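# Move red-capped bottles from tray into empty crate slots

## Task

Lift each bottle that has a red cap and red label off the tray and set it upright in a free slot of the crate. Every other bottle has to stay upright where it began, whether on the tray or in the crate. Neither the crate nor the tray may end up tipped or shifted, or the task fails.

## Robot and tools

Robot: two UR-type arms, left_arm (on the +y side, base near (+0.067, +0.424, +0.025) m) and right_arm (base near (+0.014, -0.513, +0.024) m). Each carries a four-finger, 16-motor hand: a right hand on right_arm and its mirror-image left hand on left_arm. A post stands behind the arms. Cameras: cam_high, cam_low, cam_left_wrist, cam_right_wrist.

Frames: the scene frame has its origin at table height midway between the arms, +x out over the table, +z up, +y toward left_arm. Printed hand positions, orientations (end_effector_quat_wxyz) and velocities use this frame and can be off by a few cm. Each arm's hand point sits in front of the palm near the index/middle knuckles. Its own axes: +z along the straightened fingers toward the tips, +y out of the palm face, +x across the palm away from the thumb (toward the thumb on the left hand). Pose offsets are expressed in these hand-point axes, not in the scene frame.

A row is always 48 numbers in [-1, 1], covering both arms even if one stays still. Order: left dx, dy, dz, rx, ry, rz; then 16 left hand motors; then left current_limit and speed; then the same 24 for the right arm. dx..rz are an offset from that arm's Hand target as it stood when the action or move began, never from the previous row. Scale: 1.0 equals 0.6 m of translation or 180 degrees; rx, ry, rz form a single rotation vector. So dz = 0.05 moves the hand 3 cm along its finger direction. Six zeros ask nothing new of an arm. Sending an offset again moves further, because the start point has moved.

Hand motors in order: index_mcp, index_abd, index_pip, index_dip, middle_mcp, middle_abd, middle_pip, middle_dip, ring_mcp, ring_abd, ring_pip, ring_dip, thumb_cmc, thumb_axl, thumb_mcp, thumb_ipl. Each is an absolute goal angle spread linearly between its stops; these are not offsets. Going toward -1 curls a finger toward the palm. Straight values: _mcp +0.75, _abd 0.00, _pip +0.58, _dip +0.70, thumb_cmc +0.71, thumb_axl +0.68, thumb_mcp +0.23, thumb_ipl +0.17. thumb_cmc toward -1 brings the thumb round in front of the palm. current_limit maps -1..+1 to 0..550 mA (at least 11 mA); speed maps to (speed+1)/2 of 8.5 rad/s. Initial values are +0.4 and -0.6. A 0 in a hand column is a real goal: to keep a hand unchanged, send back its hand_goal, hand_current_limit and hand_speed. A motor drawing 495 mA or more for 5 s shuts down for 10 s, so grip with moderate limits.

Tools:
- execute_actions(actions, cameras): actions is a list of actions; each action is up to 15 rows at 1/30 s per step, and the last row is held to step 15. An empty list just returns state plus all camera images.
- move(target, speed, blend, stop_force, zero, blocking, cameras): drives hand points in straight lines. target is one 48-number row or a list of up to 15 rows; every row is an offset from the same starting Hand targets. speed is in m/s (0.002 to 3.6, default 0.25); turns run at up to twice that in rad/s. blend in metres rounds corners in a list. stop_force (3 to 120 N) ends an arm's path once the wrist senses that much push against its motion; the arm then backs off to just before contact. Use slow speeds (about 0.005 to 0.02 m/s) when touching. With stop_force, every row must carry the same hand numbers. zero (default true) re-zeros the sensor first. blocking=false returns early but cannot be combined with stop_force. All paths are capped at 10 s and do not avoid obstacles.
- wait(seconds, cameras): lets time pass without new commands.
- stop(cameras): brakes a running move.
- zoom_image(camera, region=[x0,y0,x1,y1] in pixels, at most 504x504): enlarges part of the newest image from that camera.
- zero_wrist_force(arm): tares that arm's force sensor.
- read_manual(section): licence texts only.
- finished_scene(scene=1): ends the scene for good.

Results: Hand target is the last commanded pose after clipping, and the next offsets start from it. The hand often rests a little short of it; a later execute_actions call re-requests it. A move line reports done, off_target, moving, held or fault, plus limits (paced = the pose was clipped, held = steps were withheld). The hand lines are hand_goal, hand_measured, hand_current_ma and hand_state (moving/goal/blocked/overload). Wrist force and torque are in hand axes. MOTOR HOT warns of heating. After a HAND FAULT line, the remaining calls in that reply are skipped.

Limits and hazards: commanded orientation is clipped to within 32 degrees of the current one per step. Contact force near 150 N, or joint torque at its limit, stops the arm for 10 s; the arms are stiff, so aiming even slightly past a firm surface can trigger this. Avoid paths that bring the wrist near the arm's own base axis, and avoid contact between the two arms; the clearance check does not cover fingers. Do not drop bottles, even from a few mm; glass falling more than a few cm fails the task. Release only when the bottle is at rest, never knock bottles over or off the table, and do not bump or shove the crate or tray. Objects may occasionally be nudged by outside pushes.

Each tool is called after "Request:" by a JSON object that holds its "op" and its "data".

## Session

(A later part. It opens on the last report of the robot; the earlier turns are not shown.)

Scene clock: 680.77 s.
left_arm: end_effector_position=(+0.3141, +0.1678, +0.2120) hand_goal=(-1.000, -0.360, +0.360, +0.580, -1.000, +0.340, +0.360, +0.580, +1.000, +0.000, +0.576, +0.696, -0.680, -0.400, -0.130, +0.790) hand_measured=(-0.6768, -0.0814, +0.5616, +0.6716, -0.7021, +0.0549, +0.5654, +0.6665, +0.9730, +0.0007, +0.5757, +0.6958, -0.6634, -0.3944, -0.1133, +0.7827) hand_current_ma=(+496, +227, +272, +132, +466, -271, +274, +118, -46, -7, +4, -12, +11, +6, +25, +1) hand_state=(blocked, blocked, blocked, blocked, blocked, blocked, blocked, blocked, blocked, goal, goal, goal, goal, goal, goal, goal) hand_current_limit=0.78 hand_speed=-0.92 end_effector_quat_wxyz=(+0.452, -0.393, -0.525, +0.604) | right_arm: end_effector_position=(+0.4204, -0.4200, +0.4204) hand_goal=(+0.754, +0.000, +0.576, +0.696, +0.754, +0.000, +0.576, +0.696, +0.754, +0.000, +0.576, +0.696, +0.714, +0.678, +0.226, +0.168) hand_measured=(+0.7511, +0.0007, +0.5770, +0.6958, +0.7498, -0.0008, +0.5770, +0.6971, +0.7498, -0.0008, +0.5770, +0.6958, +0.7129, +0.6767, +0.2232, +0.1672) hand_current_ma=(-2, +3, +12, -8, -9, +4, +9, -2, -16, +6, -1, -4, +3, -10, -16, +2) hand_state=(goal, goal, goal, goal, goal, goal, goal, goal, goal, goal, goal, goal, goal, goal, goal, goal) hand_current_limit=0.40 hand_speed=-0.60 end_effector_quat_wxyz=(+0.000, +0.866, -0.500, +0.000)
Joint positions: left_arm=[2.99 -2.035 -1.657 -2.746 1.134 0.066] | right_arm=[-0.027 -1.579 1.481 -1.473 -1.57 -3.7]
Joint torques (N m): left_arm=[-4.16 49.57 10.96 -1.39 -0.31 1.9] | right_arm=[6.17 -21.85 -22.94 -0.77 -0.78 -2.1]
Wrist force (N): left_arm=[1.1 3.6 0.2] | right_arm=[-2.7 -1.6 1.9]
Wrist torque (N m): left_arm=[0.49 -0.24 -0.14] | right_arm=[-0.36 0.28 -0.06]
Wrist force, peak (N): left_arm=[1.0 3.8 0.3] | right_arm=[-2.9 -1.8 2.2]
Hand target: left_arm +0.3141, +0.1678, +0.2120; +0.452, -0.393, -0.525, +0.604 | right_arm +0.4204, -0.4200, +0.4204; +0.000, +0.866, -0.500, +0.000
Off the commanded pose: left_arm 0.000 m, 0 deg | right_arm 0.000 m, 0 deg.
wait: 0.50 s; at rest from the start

Request:
{"op": "move", "data": {"target": [0,-0.0099,0.0014,0,0,0,-0.98,-0.36,0.36,0.58,-1.0,0.34,0.36,0.58,1.0,0,0.576,0.696,-0.68,-0.401,-0.13,0.79,0.75,-0.92,0,0,0,0,0,0,0.754,0,0.576,0.696,0.754,0,0.576,0.696,0.754,0,0.576,0.696,0.714,0.678,0.226,0.168,0.4,-0.6], "cameras": ["cam_low", "cam_left_wrist", "cam_right_wrist"], "speed": 0.01}}

Request:
{"op": "zoom_image", "data": {"camera": "cam_right_wrist", "region": [440, 300, 560, 420]}}

Request:
{"op": "zoom_image", "data": {"camera": "cam_low", "region": [390, 200, 470, 310]}}

Scene clock: 687.43 s.
left_arm: end_effector_position=(+0.3141, +0.1678, +0.2178) hand_goal=(-0.980, -0.360, +0.360, +0.580, -1.000, +0.340, +0.360, +0.580, +1.000, +0.000, +0.576, +0.696, -0.680, -0.400, -0.130, +0.790) hand_measured=(-0.6768, -0.0799, +0.5552, +0.6729, -0.7070, +0.0534, +0.5539, +0.6665, +0.9730, +0.0007, +0.5770, +0.6958, -0.6597, -0.3944, -0.1123, +0.7808) hand_current_ma=(+464, +251, +276, +135, +444, -273, +268, +94, -23, -11, -14, -18, +27, +4, +29, +8) hand_state=(blocked, blocked, blocked, blocked, blocked, blocked, blocked, blocked, blocked, goal, goal, goal, blocked, goal, goal, goal) hand_current_limit=0.75 hand_speed=-0.92 end_effector_quat_wxyz=(+0.452, -0.393, -0.525, +0.604) | right_arm: end_effector_position=(+0.4204, -0.4200, +0.4204) hand_goal=(+0.754, +0.000, +0.576, +0.696, +0.754, +0.000, +0.576, +0.696, +0.754, +0.000, +0.576, +0.696, +0.714, +0.678, +0.226, +0.168) hand_measured=(+0.7498, -0.0008, +0.5770, +0.6958, +0.7486, +0.0007, +0.5770, +0.6958, +0.7486, -0.0008, +0.5757, +0.6971, +0.7117, +0.6777, +0.2232, +0.1672) hand_current_ma=(-1, +4, +8, -12, -5, +5, +6, +0, -20, +3, +2, -2, -4, -9, -11, +1) hand_state=(goal, goal, goal, goal, goal, goal, goal, goal, goal, goal, goal, goal, goal, goal, goal, goal) hand_current_limit=0.40 hand_speed=-0.60 end_effector_quat_wxyz=(+0.000, +0.866, -0.500, +0.000)
Joint positions: left_arm=[2.99 -2.028 -1.651 -2.759 1.134 0.066] | right_arm=[-0.027 -1.579 1.481 -1.473 -1.57 -3.7]
Joint torques (N m): left_arm=[-1.84 51.71 24.47 -4.83 0.36 1.71] | right_arm=[6.6 -20.04 -22.63 -0.27 -1.12 -2.11]
Wrist force (N): left_arm=[1.1 8.0 -0.9] | right_arm=[-2.7 -1.8 2.1]
Wrist torque (N m): left_arm=[0.86 -0.25 -0.17] | right_arm=[-0.39 0.27 -0.05]
Wrist force, peak (N): left_arm=[1.3 8.4 -0.7] | right_arm=[-3.0 -1.9 2.2]
Hand target: left_arm +0.3141, +0.1679, +0.2180; +0.452, -0.393, -0.525, +0.604 | right_arm +0.4204, -0.4200, +0.4204; +0.000, +0.866, -0.500, +0.000
Off the commanded pose: left_arm 0.000 m, 0 deg | right_arm 0.000 m, 0 deg.
move: done

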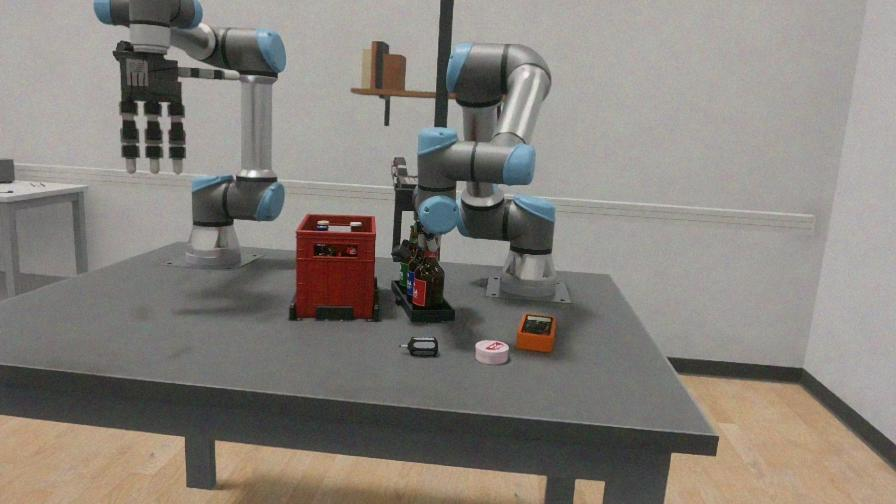

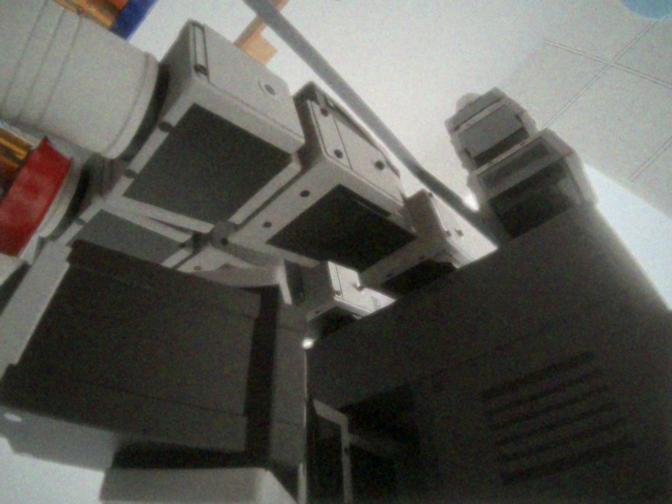

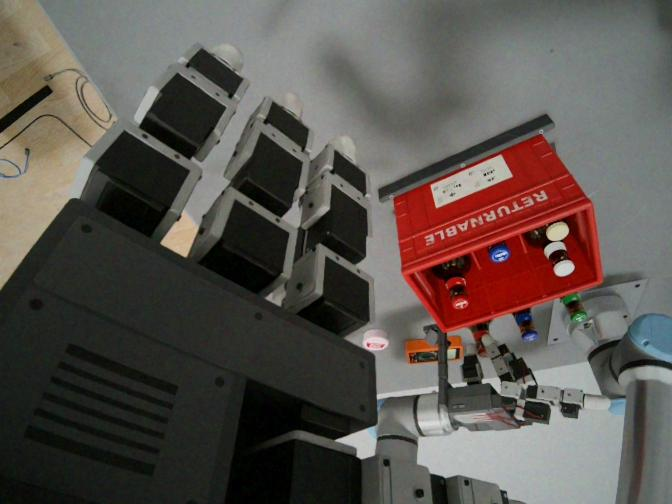

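Scaled by 4.200 from the camera's image (finer frame: 960x720).

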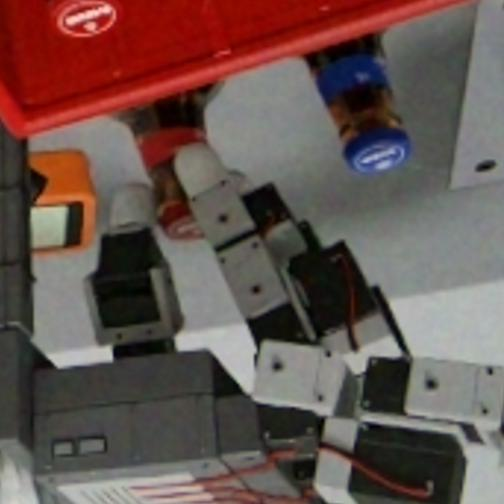

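Scaled by 4.582 from the camera's image (finer frame: 1280x720).

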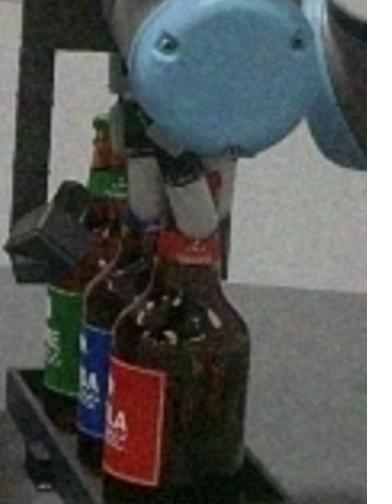

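Request:
{"op": "move", "data": {"target": [0,-0.005,0.0007,0,0,0,-0.98,-0.36,0.36,0.58,-1.0,0.34,0.36,0.58,1.0,0,0.576,0.696,-0.68,-0.401,-0.13,0.79,0.75,-0.92,0,0,0,0,0,0,0.754,0,0.576,0.696,0.754,0,0.576,0.696,0.754,0,0.576,0.696,0.714,0.678,0.226,0.168,0.4,-0.6], "cameras": ["cam_low", "cam_right_wrist"], "speed": 0.01}}

Request:
{"op": "zoom_image", "data": {"camera": "cam_right_wrist", "region": [440, 300, 560, 420]}}

Request:
{"op": "zoom_image", "data": {"camera": "cam_low", "region": [390, 200, 470, 310]}}

Scene clock: 695.87 s.
left_arm: end_effector_position=(+0.3141, +0.1679, +0.2208) hand_goal=(-0.980, -0.360, +0.360, +0.580, -1.000, +0.340, +0.360, +0.580, +1.000, +0.000, +0.576, +0.696, -0.680, -0.400, -0.130, +0.790) hand_measured=(-0.6768, -0.0799, +0.5552, +0.6729, -0.7057, +0.0549, +0.5539, +0.6652, +0.9730, +0.0007, +0.5770, +0.6971, -0.6597, -0.3955, -0.1123, +0.7808) hand_current_ma=(+459, +244, +275, +135, +457, -255, +268, +115, -27, -15, +9, -21, +32, +1, +20, -3) hand_state=(blocked, blocked, blocked, blocked, blocked, blocked, blocked, blocked, blocked, goal, goal, goal, blocked, goal, goal, goal) hand_current_limit=0.75 hand_speed=-0.92 end_effector_quat_wxyz=(+0.452, -0.393, -0.525, +0.604) | right_arm: end_effector_position=(+0.4204, -0.4200, +0.4204) hand_goal=(+0.754, +0.000, +0.576, +0.696, +0.754, +0.000, +0.576, +0.696, +0.754, +0.000, +0.576, +0.696, +0.714, +0.678, +0.226, +0.168) hand_measured=(+0.7498, -0.0008, +0.5770, +0.6971, +0.7486, -0.0008, +0.5770, +0.6958, +0.7486, -0.0008, +0.5770, +0.6958, +0.7117, +0.6777, +0.2232, +0.1672) hand_current_ma=(-6, +1, +14, -9, -5, +0, +12, +1, -15, -3, -1, -1, -2, -16, -12, -1) hand_state=(goal, goal, goal, goal, goal, goal, goal, goal, goal, goal, goal, goal, goal, goal, goal, goal) hand_current_limit=0.40 hand_speed=-0.60 end_effector_quat_wxyz=(+0.000, +0.866, -0.500, +0.000)
Joint positions: left_arm=[2.99 -2.024 -1.647 -2.766 1.134 0.066] | right_arm=[-0.027 -1.579 1.481 -1.473 -1.57 -3.7]
Joint torques (N m): left_arm=[5.52 51.87 22.37 -4.71 1.53 1.12] | right_arm=[6.02 -19.95 -24.1 -0.63 -0.88 -2]
Wrist force (N): left_arm=[1.1 8.0 -0.9] | right_arm=[-2.5 -1.9 2.0]
Wrist torque (N m): left_arm=[0.85 -0.26 -0.15] | right_arm=[-0.40 0.25 -0.04]
Wrist force, peak (N): left_arm=[1.1 8.5 -1.0] | right_arm=[-2.9 -1.7 2.3]
Hand target: left_arm +0.3141, +0.1679, +0.2210; +0.452, -0.393, -0.525, +0.604 | right_arm +0.4204, -0.4200, +0.4204; +0.000, +0.866, -0.500, +0.000
Off the commanded pose: left_arm 0.000 m, 0 deg | right_arm 0.000 m, 0 deg.
move: done

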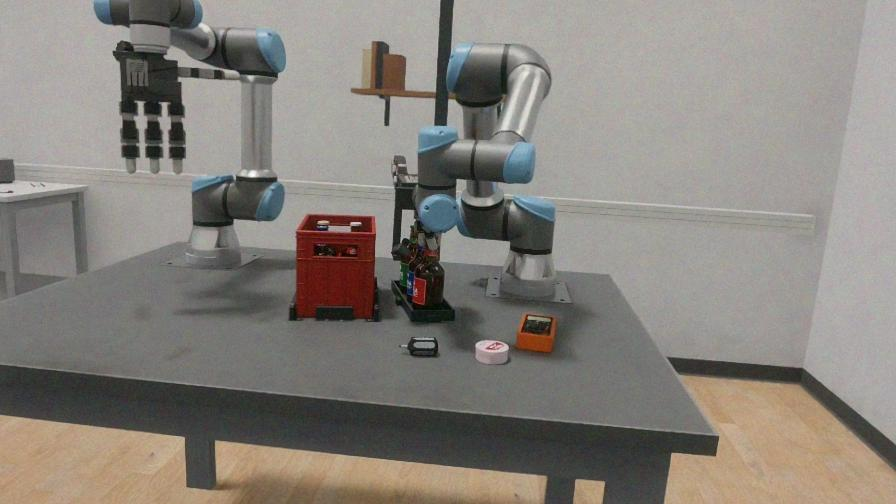

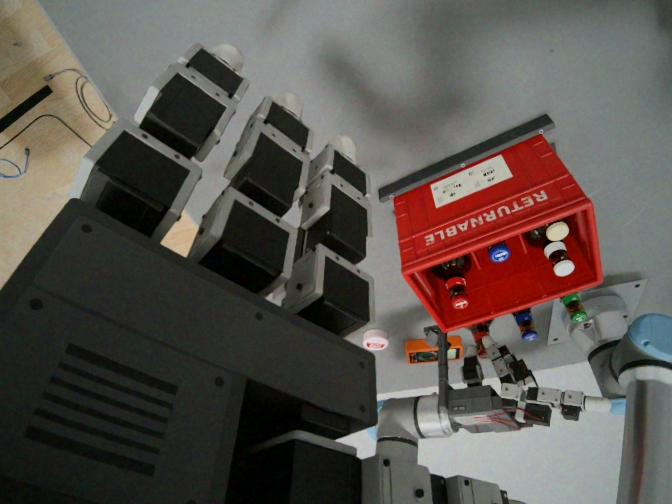

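Scaled by 4.200 from the camera's image (finer frame: 960x720).

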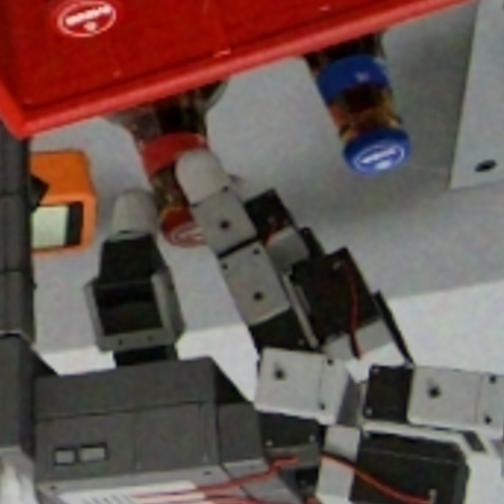

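Scaled by 4.582 from the camera's image (finer frame: 1280x720).

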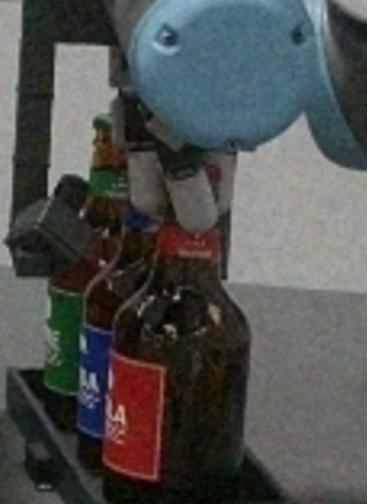

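Request:
{"op": "move", "data": {"target": [0,-0.033,0.00464,0,0,0,-0.98,-0.36,0.36,0.58,-1.0,0.34,0.36,0.58,1.0,0,0.576,0.696,-0.68,-0.401,-0.13,0.79,0.75,-0.92,0,0,0,0,0,0,0.754,0,0.576,0.696,0.754,0,0.576,0.696,0.754,0,0.576,0.696,0.714,0.678,0.226,0.168,0.4,-0.6], "cameras": ["cam_low", "cam_right_wrist", "cam_left_wrist"], "speed": 0.02}}

Request:
{"op": "zoom_image", "data": {"camera": "cam_right_wrist", "region": [440, 300, 560, 420]}}

Request:
{"op": "zoom_image", "data": {"camera": "cam_low", "region": [390, 200, 470, 330]}}

Scene clock: 705.67 s.
left_arm: end_effector_position=(+0.3140, +0.1679, +0.2408) hand_goal=(-0.980, -0.360, +0.360, +0.580, -1.000, +0.340, +0.360, +0.580, +1.000, +0.000, +0.576, +0.696, -0.680, -0.400, -0.130, +0.790) hand_measured=(-0.6768, -0.0814, +0.5552, +0.6729, -0.7070, +0.0534, +0.5552, +0.6665, +0.9717, +0.0007, +0.5770, +0.6971, -0.6597, -0.3944, -0.1133, +0.7808) hand_current_ma=(+461, +229, +276, +121, +439, -267, +268, +119, -40, -11, -6, +1, +23, +5, +25, +7) hand_state=(blocked, blocked, blocked, blocked, blocked, blocked, blocked, blocked, blocked, goal, goal, goal, blocked, goal, goal, goal) hand_current_limit=0.75 hand_speed=-0.92 end_effector_quat_wxyz=(+0.452, -0.393, -0.525, +0.604) | right_arm: end_effector_position=(+0.4204, -0.4200, +0.4204) hand_goal=(+0.754, +0.000, +0.576, +0.696, +0.754, +0.000, +0.576, +0.696, +0.754, +0.000, +0.576, +0.696, +0.714, +0.678, +0.226, +0.168) hand_measured=(+0.7498, -0.0008, +0.5770, +0.6958, +0.7498, +0.0007, +0.5770, +0.6958, +0.7486, -0.0008, +0.5770, +0.6958, +0.7117, +0.6767, +0.2232, +0.1681) hand_current_ma=(-1, +7, +7, -5, -10, +5, +7, -2, -17, +1, +6, -2, +2, -12, -11, +0) hand_state=(goal, goal, goal, goal, goal, goal, goal, goal, goal, goal, goal, goal, goal, goal, goal, goal) hand_current_limit=0.40 hand_speed=-0.60 end_effector_quat_wxyz=(+0.000, +0.866, -0.500, +0.000)
Joint positions: left_arm=[2.99 -2.001 -1.624 -2.812 1.134 0.066] | right_arm=[-0.027 -1.579 1.481 -1.473 -1.57 -3.7]
Joint torques (N m): left_arm=[5.44 51.33 24.04 -4.78 1.78 -0.31] | right_arm=[6.47 -19.84 -25.49 -0.68 -0.89 -1.99]
Wrist force (N): left_arm=[1.2 8.1 -0.8] | right_arm=[-2.6 -1.6 2.2]
Wrist torque (N m): left_arm=[0.85 -0.26 -0.15] | right_arm=[-0.38 0.26 -0.04]
Wrist force, peak (N): left_arm=[1.1 8.5 -1.0] | right_arm=[-2.8 -1.9 2.2]
Hand target: left_arm +0.3141, +0.1679, +0.2410; +0.452, -0.393, -0.525, +0.604 | right_arm +0.4204, -0.4200, +0.4204; +0.000, +0.866, -0.500, +0.000
Off the commanded pose: left_arm 0.000 m, 0 deg | right_arm 0.000 m, 0 deg.
move: done
Images, in order (width x height): cam_low 896x504, cam_left_wrist 672x504, cam_right_wrist 672x504.

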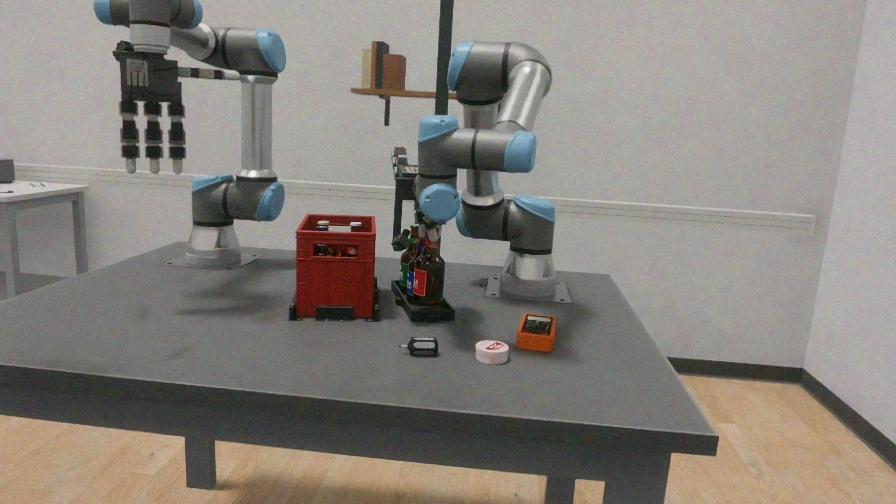

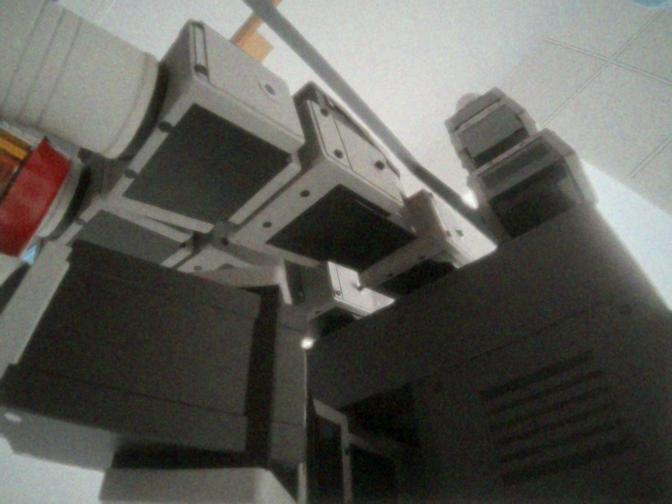

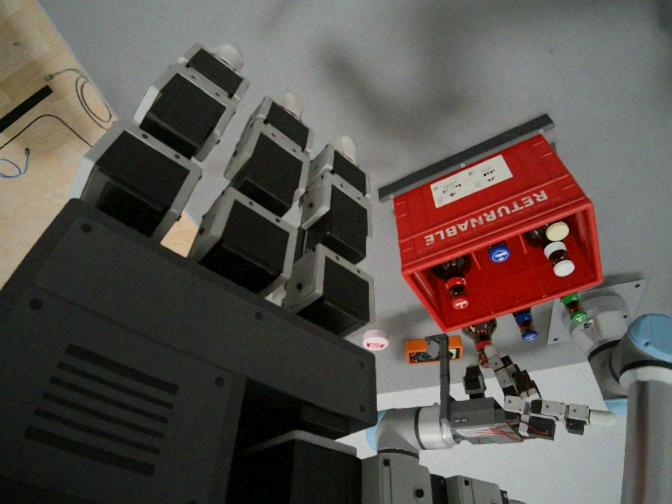

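Scaled by 4.200 from the camera's image (finer frame: 960x720).

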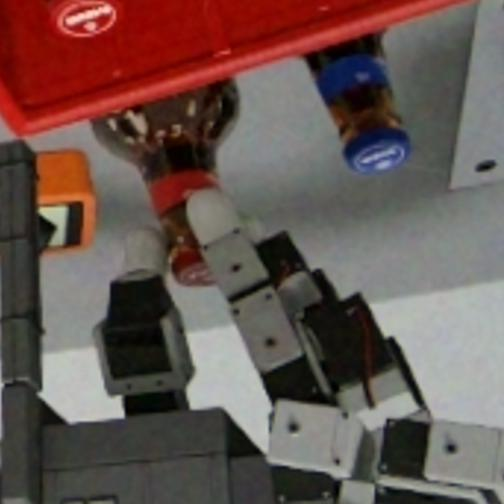

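Scaled by 3.877 from the camera's image (finer frame: 1280x720).

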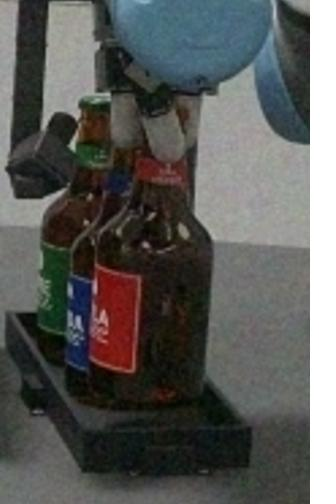

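Request:
{"op": "move", "data": {"target": [0,-0.3119,0.0438,0,0,0,-0.98,-0.36,0.36,0.58,-1.0,0.34,0.36,0.58,1.0,0,0.576,0.696,-0.68,-0.401,-0.13,0.79,0.75,-0.92,0,0,0,0,0,0,0.754,0,0.576,0.696,0.754,0,0.576,0.696,0.754,0,0.576,0.696,0.714,0.678,0.226,0.168,0.4,-0.6], "cameras": ["cam_low", "cam_right_wrist", "cam_high"], "speed": 0.06}}

Request:
{"op": "zoom_image", "data": {"camera": "cam_right_wrist", "region": [400, 220, 620, 460]}}

Request:
{"op": "zoom_image", "data": {"camera": "cam_low", "region": [370, 100, 490, 330]}}

Scene clock: 714.33 s.
left_arm: end_effector_position=(+0.3140, +0.1681, +0.4299) hand_goal=(-0.980, -0.360, +0.360, +0.580, -1.000, +0.340, +0.360, +0.580, +1.000, +0.000, +0.576, +0.696, -0.680, -0.400, -0.130, +0.790) hand_measured=(-0.6768, -0.0814, +0.5564, +0.6729, -0.7070, +0.0549, +0.5539, +0.6652, +0.9730, -0.0008, +0.5757, +0.6958, -0.6609, -0.3934, -0.1123, +0.7808) hand_current_ma=(+470, +234, +257, +123, +448, -259, +267, +139, -28, -11, -6, +0, +18, +20, +24, -4) hand_state=(blocked, blocked, blocked, blocked, blocked, blocked, blocked, blocked, blocked, goal, goal, goal, blocked, goal, goal, goal) hand_current_limit=0.75 hand_speed=-0.92 end_effector_quat_wxyz=(+0.452, -0.393, -0.525, +0.604) | right_arm: end_effector_position=(+0.4204, -0.4200, +0.4204) hand_goal=(+0.754, +0.000, +0.576, +0.696, +0.754, +0.000, +0.576, +0.696, +0.754, +0.000, +0.576, +0.696, +0.714, +0.678, +0.226, +0.168) hand_measured=(+0.7498, -0.0008, +0.5770, +0.6958, +0.7486, +0.0007, +0.5770, +0.6958, +0.7498, -0.0008, +0.5770, +0.6958, +0.7117, +0.6767, +0.2232, +0.1681) hand_current_ma=(-7, +9, +7, -8, -7, +6, +9, +1, -17, +0, +2, -3, -3, -11, -10, -1) hand_state=(goal, goal, goal, goal, goal, goal, goal, goal, goal, goal, goal, goal, goal, goal, goal, goal) hand_current_limit=0.40 hand_speed=-0.60 end_effector_quat_wxyz=(+0.000, +0.866, -0.500, +0.000)
Joint positions: left_arm=[2.991 -1.887 -1.282 -3.268 1.134 0.066] | right_arm=[-0.027 -1.579 1.481 -1.473 -1.57 -3.7]
Joint torques (N m): left_arm=[-6.1 27 28.01 -4.95 1.2 -0.36] | right_arm=[7.47 -19.14 -27.29 -0.48 -1 -1.68]
Wrist force (N): left_arm=[1.0 8.4 -0.8] | right_arm=[-2.7 -1.8 2.1]
Wrist torque (N m): left_arm=[0.88 -0.26 -0.17] | right_arm=[-0.40 0.26 -0.05]
Wrist force, peak (N): left_arm=[1.2 8.7 -0.7] | right_arm=[-3.0 -1.8 2.2]
Hand target: left_arm +0.3140, +0.1680, +0.4300; +0.452, -0.393, -0.525, +0.604 | right_arm +0.4204, -0.4200, +0.4204; +0.000, +0.866, -0.500, +0.000
Off the commanded pose: left_arm 0.000 m, 0 deg | right_arm 0.000 m, 0 deg.
move: done
Images, in order (width x height): cam_high 896x504, cam_low 896x504, cam_right_wrist 672x504.

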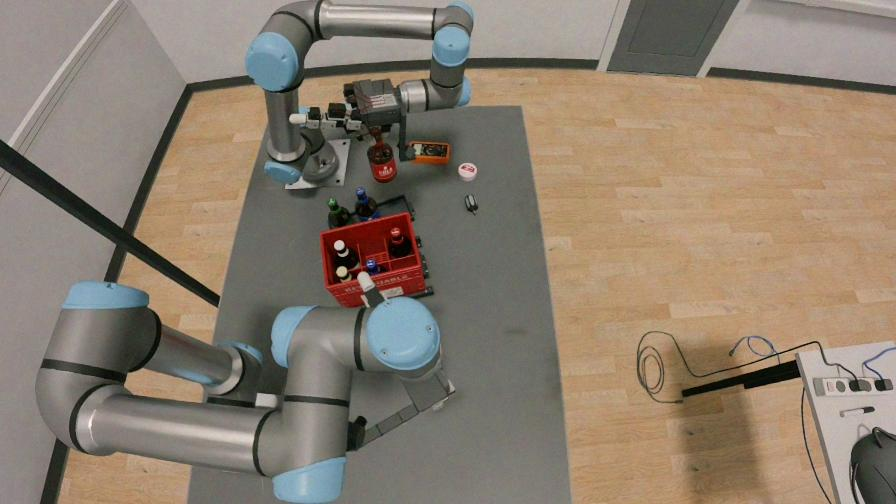

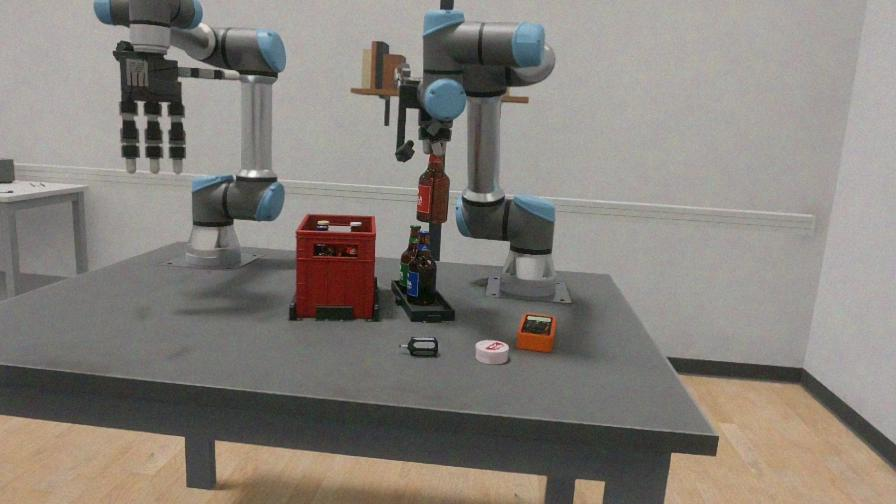

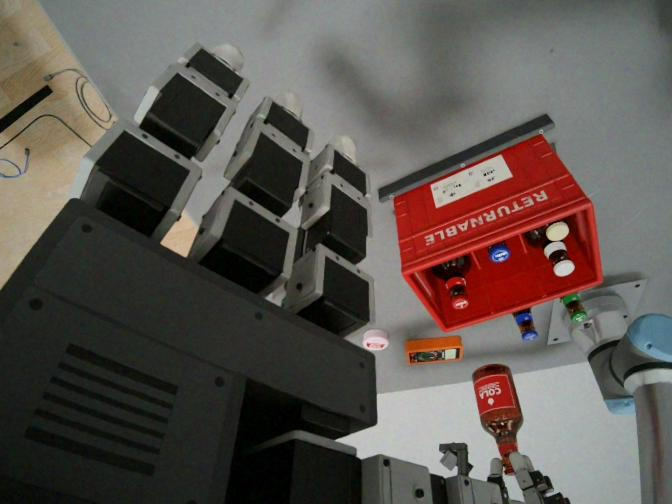

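Scaled by 2.100 from the camera's image (finer frame: 960x720).

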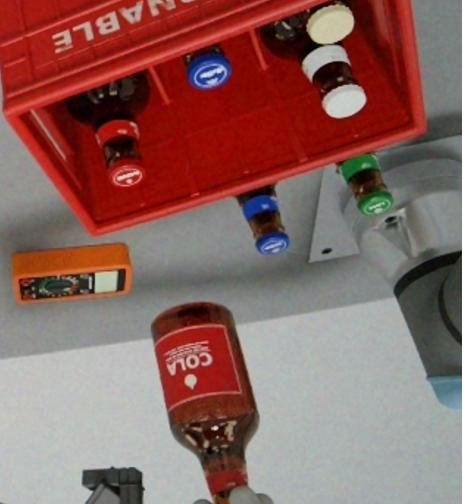

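Scaled by 2.191 from the camera's image (finer frame: 1280x720).

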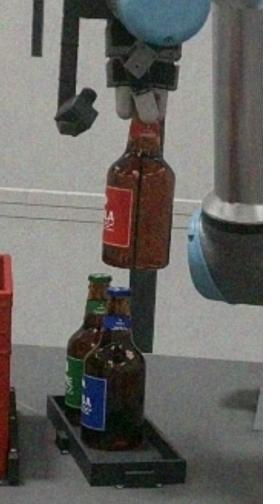

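Request:
{"op": "move", "data": {"target": [-0.2779,0.0214,0.1521,0,0,0,-0.98,-0.36,0.36,0.58,-1.0,0.34,0.36,0.58,1.0,0,0.576,0.696,-0.68,-0.401,-0.13,0.79,0.75,-0.92,0,0,0,0,0,0,0.754,0,0.576,0.696,0.754,0,0.576,0.696,0.754,0,0.576,0.696,0.714,0.678,0.226,0.168,0.4,-0.6], "cameras": ["cam_low", "cam_right_wrist", "cam_high", "cam_left_wrist"], "speed": 0.06}}

Request:
{"op": "zoom_image", "data": {"camera": "cam_right_wrist", "region": [390, 170, 610, 410]}}

Request:
{"op": "zoom_image", "data": {"camera": "cam_low", "region": [270, 120, 410, 330]}}

Request:
{"op": "zoom_image", "data": {"camera": "cam_high", "region": [300, 150, 460, 310]}}

Scene clock: 740.37 s.
left_arm: end_effector_position=(+0.2727, -0.0178, +0.4301) hand_goal=(-0.980, -0.360, +0.360, +0.580, -1.000, +0.340, +0.360, +0.580, +1.000, +0.000, +0.576, +0.696, -0.680, -0.400, -0.130, +0.790) hand_measured=(-0.6768, -0.0799, +0.5564, +0.6729, -0.7070, +0.0534, +0.5526, +0.6652, +0.9717, +0.0007, +0.5757, +0.6958, -0.6559, -0.3944, -0.1123, +0.7798) hand_current_ma=(+467, +238, +253, +118, +455, -246, +242, +110, -33, -18, +7, -4, +28, +4, +18, +3) hand_state=(blocked, blocked, blocked, blocked, blocked, blocked, blocked, blocked, blocked, goal, goal, goal, blocked, goal, goal, goal) hand_current_limit=0.75 hand_speed=-0.92 end_effector_quat_wxyz=(+0.452, -0.393, -0.525, +0.604) | right_arm: end_effector_position=(+0.4204, -0.4200, +0.4204) hand_goal=(+0.754, +0.000, +0.576, +0.696, +0.754, +0.000, +0.576, +0.696, +0.754, +0.000, +0.576, +0.696, +0.714, +0.678, +0.226, +0.168) hand_measured=(+0.7498, -0.0008, +0.5770, +0.6958, +0.7498, -0.0008, +0.5770, +0.6958, +0.7486, -0.0008, +0.5770, +0.6958, +0.7129, +0.6767, +0.2232, +0.1681) hand_current_ma=(-9, +1, +13, -8, -4, +7, +9, +1, -10, +1, +2, -2, -1, -11, -14, -1) hand_state=(goal, goal, goal, goal, goal, goal, goal, goal, goal, goal, goal, goal, goal, goal, goal, goal) hand_current_limit=0.40 hand_speed=-0.60 end_effector_quat_wxyz=(+0.000, +0.866, -0.500, +0.000)
Joint positions: left_arm=[2.641 -2.076 -1.014 -3.391 0.789 0.141] | right_arm=[-0.027 -1.579 1.481 -1.473 -1.57 -3.7]
Joint torques (N m): left_arm=[-6.62 35.16 24.97 -4.16 -1.01 2.23] | right_arm=[6.49 -18.41 -28.16 -0.62 -0.96 -1.76]
Wrist force (N): left_arm=[0.8 8.3 -0.8] | right_arm=[-2.5 -1.7 2.0]
Wrist torque (N m): left_arm=[0.89 -0.24 -0.16] | right_arm=[-0.37 0.26 -0.04]
Wrist force, peak (N): left_arm=[0.9 8.5 -0.9] | right_arm=[-2.8 -2.0 2.1]
Hand target: left_arm +0.2727, -0.0180, +0.4301; +0.452, -0.393, -0.525, +0.604 | right_arm +0.4204, -0.4200, +0.4204; +0.000, +0.866, -0.500, +0.000
Off the commanded pose: left_arm 0.000 m, 0 deg | right_arm 0.000 m, 0 deg.
move: done

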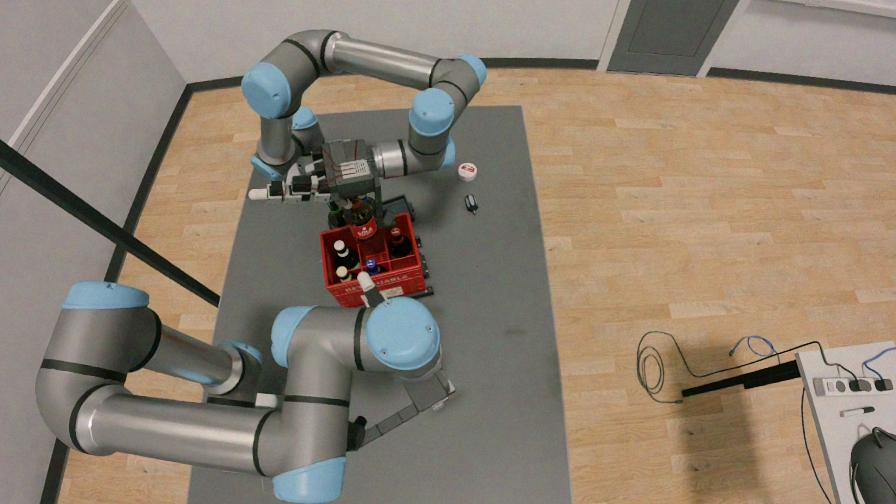

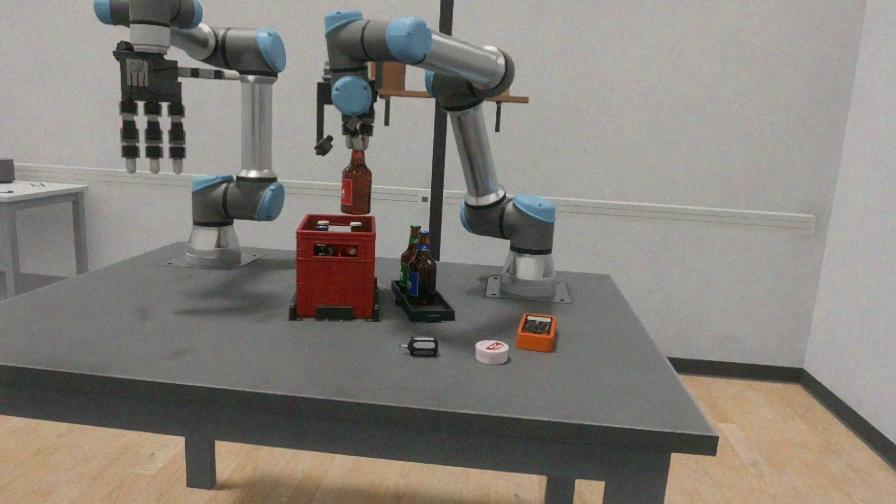

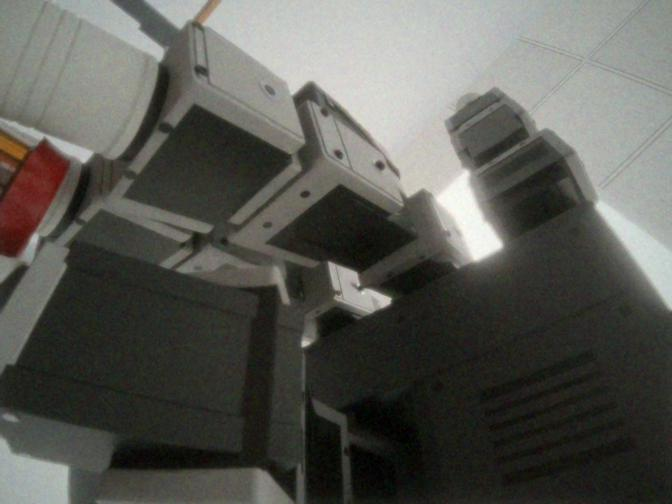

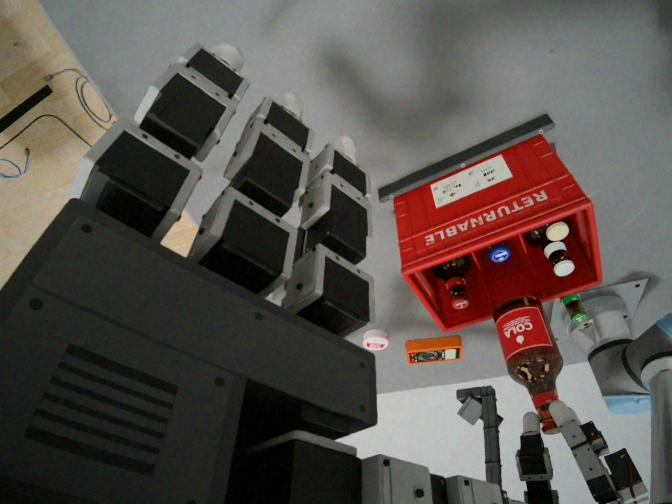

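Scaled by 2.100 from the camera's image (finer frame: 960x720).

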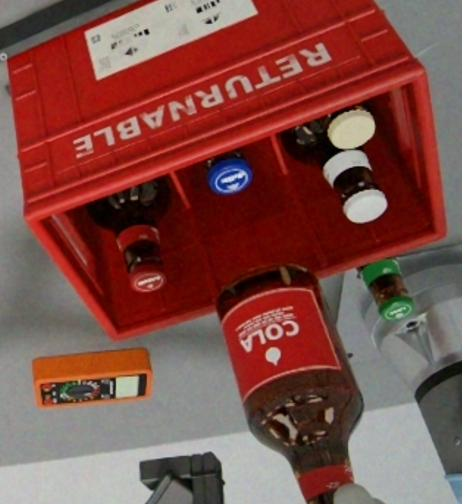

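Scaled by 2.400 from the camera's image (finer frame: 1280x720).

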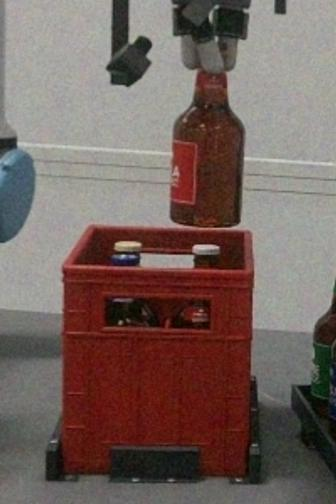

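Scaled by 3.150 from the camera's image (finer frame: 1280x720).

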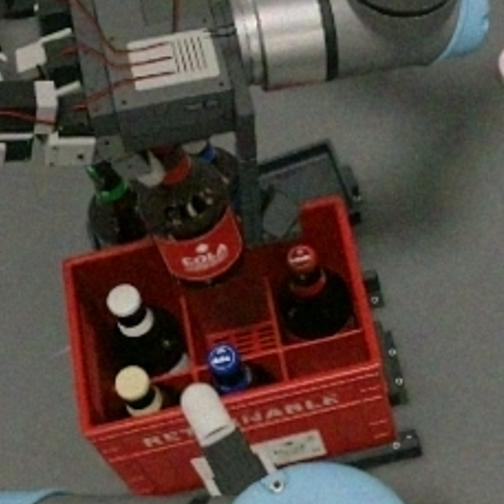

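Request:
{"op": "zoom_image", "data": {"camera": "cam_right_wrist", "region": [430, 220, 610, 340]}}

Request:
{"op": "zoom_image", "data": {"camera": "cam_high", "region": [315, 190, 435, 290]}}

Request:
{"op": "zoom_image", "data": {"camera": "cam_low", "region": [290, 140, 390, 260]}}

Scaled by 2.800 from the camera's image (finer frame: 960x720).

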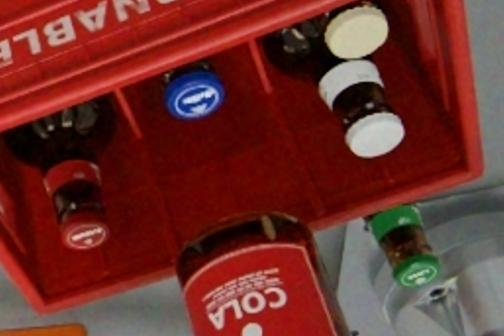

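Scaled by 4.200 from the camera's image (finer frame: 1280x720).

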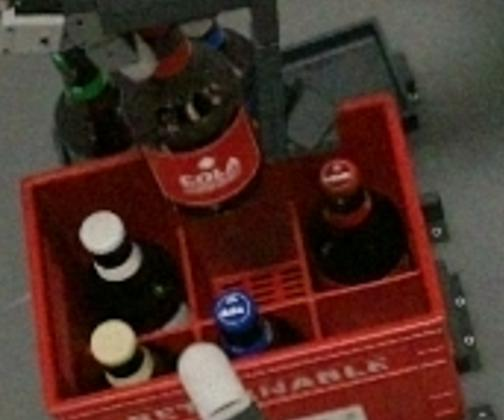

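Scaled by 4.200 from the camera's image (finer frame: 1280x720).

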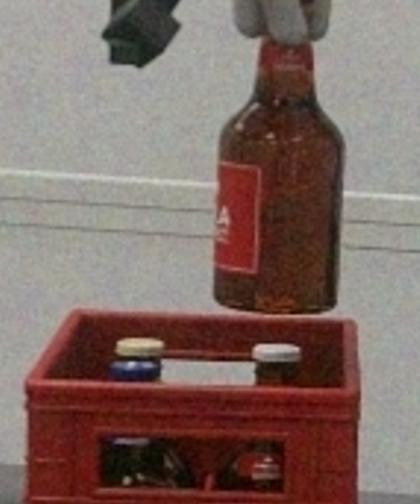

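Request:
{"op": "move", "data": {"target": [-0.006,0,0,0,-0.0013,-0.00935,-0.98,-0.36,0.36,0.58,-1.0,0.34,0.36,0.58,1.0,0,0.576,0.696,-0.68,-0.401,-0.13,0.79,0.75,-0.92,0,0,0,0,0,0,0.754,0,0.576,0.696,0.754,0,0.576,0.696,0.754,0,0.576,0.696,0.714,0.678,0.226,0.168,0.4,-0.6], "cameras": ["cam_low", "cam_right_wrist", "cam_high"], "speed": 0.03}}

Request:
{"op": "zoom_image", "data": {"camera": "cam_right_wrist", "region": [430, 220, 610, 430]}}

Request:
{"op": "zoom_image", "data": {"camera": "cam_low", "region": [290, 140, 390, 260]}}

Scene clock: 789.07 s.
left_arm: end_effector_position=(+0.2737, -0.0214, +0.4301) hand_goal=(-0.980, -0.360, +0.360, +0.580, -1.000, +0.340, +0.360, +0.580, +1.000, +0.000, +0.576, +0.696, -0.680, -0.400, -0.130, +0.790) hand_measured=(-0.6768, -0.0814, +0.5564, +0.6729, -0.7070, +0.0534, +0.5513, +0.6652, +0.9730, -0.0008, +0.5757, +0.6958, -0.6572, -0.3944, -0.1123, +0.7788) hand_current_ma=(+470, +224, +286, +114, +447, -258, +251, +124, -38, -11, +12, -11, +24, +11, +28, -4) hand_state=(blocked, blocked, blocked, blocked, blocked, blocked, blocked, blocked, blocked, goal, goal, goal, blocked, goal, goal, goal) hand_current_limit=0.75 hand_speed=-0.92 end_effector_quat_wxyz=(+0.459, -0.384, -0.532, +0.599) end_effector_velocity=(+0.000, -0.001, +0.001) end_effector_angular_velocity=(+0.001, -0.004, +0.000) | right_arm: end_effector_position=(+0.4204, -0.4200, +0.4204) hand_goal=(+0.754, +0.000, +0.576, +0.696, +0.754, +0.000, +0.576, +0.696, +0.754, +0.000, +0.576, +0.696, +0.714, +0.678, +0.226, +0.168) hand_measured=(+0.7498, -0.0008, +0.5770, +0.6958, +0.7498, +0.0007, +0.5770, +0.6958, +0.7498, -0.0008, +0.5770, +0.6958, +0.7117, +0.6777, +0.2232, +0.1681) hand_current_ma=(-5, +7, +9, -7, -4, +2, +7, -2, -11, +3, +6, -7, -2, -13, -17, +0) hand_state=(goal, goal, goal, goal, goal, goal, goal, goal, goal, goal, goal, goal, goal, goal, goal, goal) hand_current_limit=0.40 hand_speed=-0.60 end_effector_quat_wxyz=(+0.000, +0.866, -0.500, +0.000)
Joint positions: left_arm=[2.634 -2.089 -0.996 -3.398 0.779 0.114] | right_arm=[-0.027 -1.579 1.481 -1.473 -1.57 -3.7]
Joint velocities: left_arm=[-0.002 -0.001 0.006 0 -0.002 -0.003] | right_arm=[within noise]
Joint torques (N m): left_arm=[-5.85 37.4 26.54 -4.61 -1.08 -2.9] | right_arm=[7.07 -19.88 -31.31 -0.6 -1.14 -1.94]
Wrist force (N): left_arm=[0.7 8.2 -0.7] | right_arm=[-2.7 -2.0 2.2]
Wrist torque (N m): left_arm=[0.87 -0.22 0.01] | right_arm=[-0.43 0.28 -0.06]
Wrist force, peak (N): left_arm=[1.1 8.5 -0.9] | right_arm=[-2.9 -1.8 2.3]
Hand target: left_arm +0.2737, -0.0214, +0.4301; +0.460, -0.384, -0.532, +0.599 | right_arm +0.4204, -0.4200, +0.4204; +0.000, +0.866, -0.500, +0.000
Off the commanded pose: left_arm 0.000 m, 0 deg | right_arm 0.000 m, 0 deg.
move: done
Images, in order (width x height): cam_high 896x504, cam_low 896x504, cam_right_wrist 672x504.

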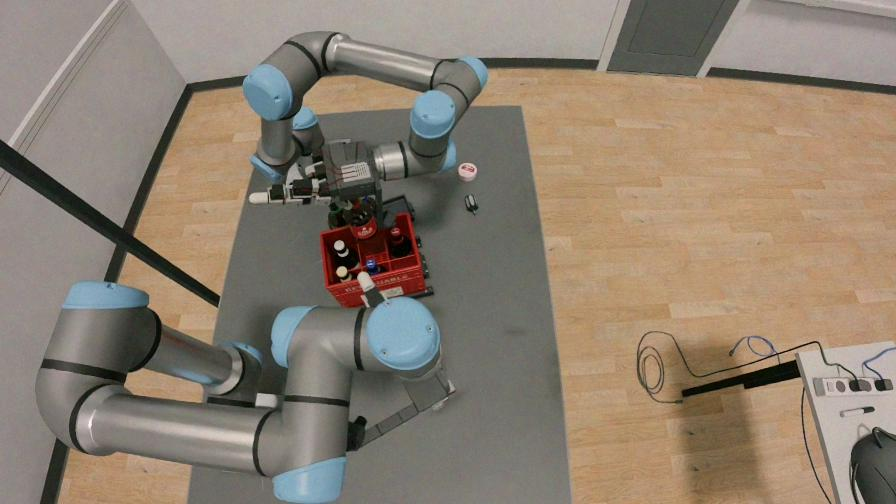

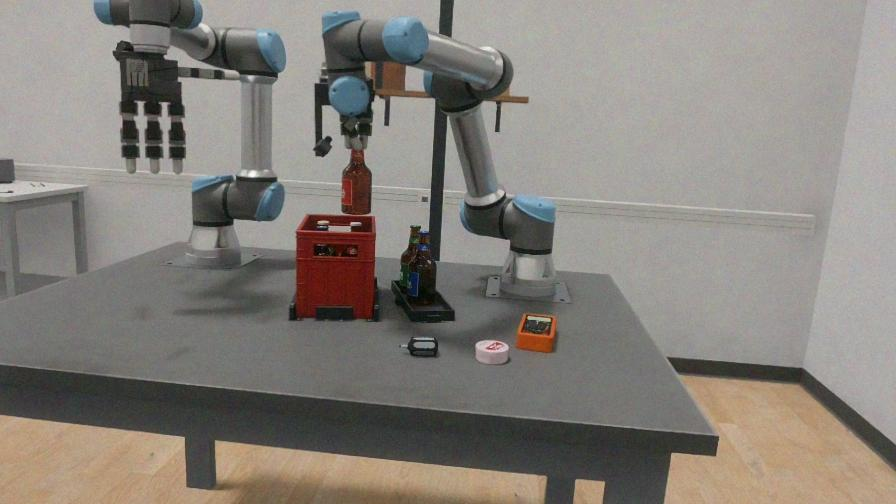

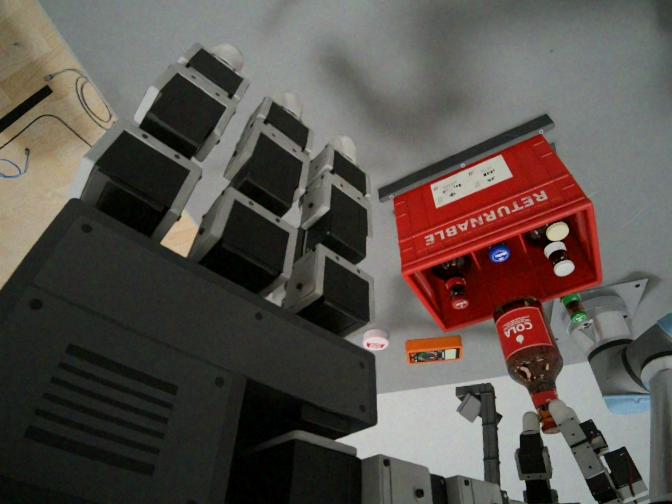

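Scaled by 2.400 from the camera's image (finer frame: 960x720).

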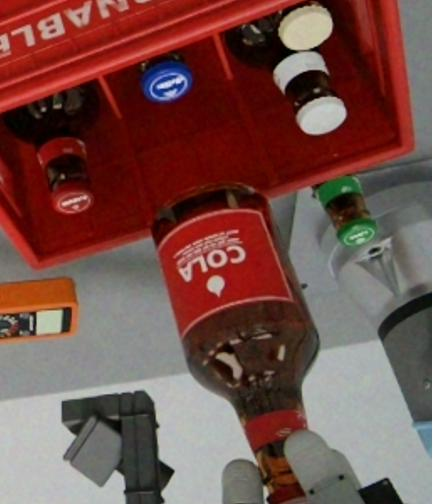

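Scaled by 4.200 from the camera's image (finer frame: 1280x720).

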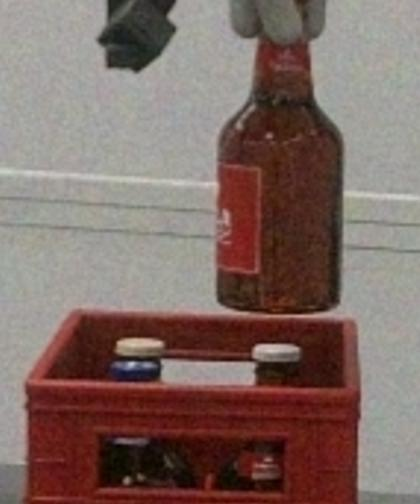

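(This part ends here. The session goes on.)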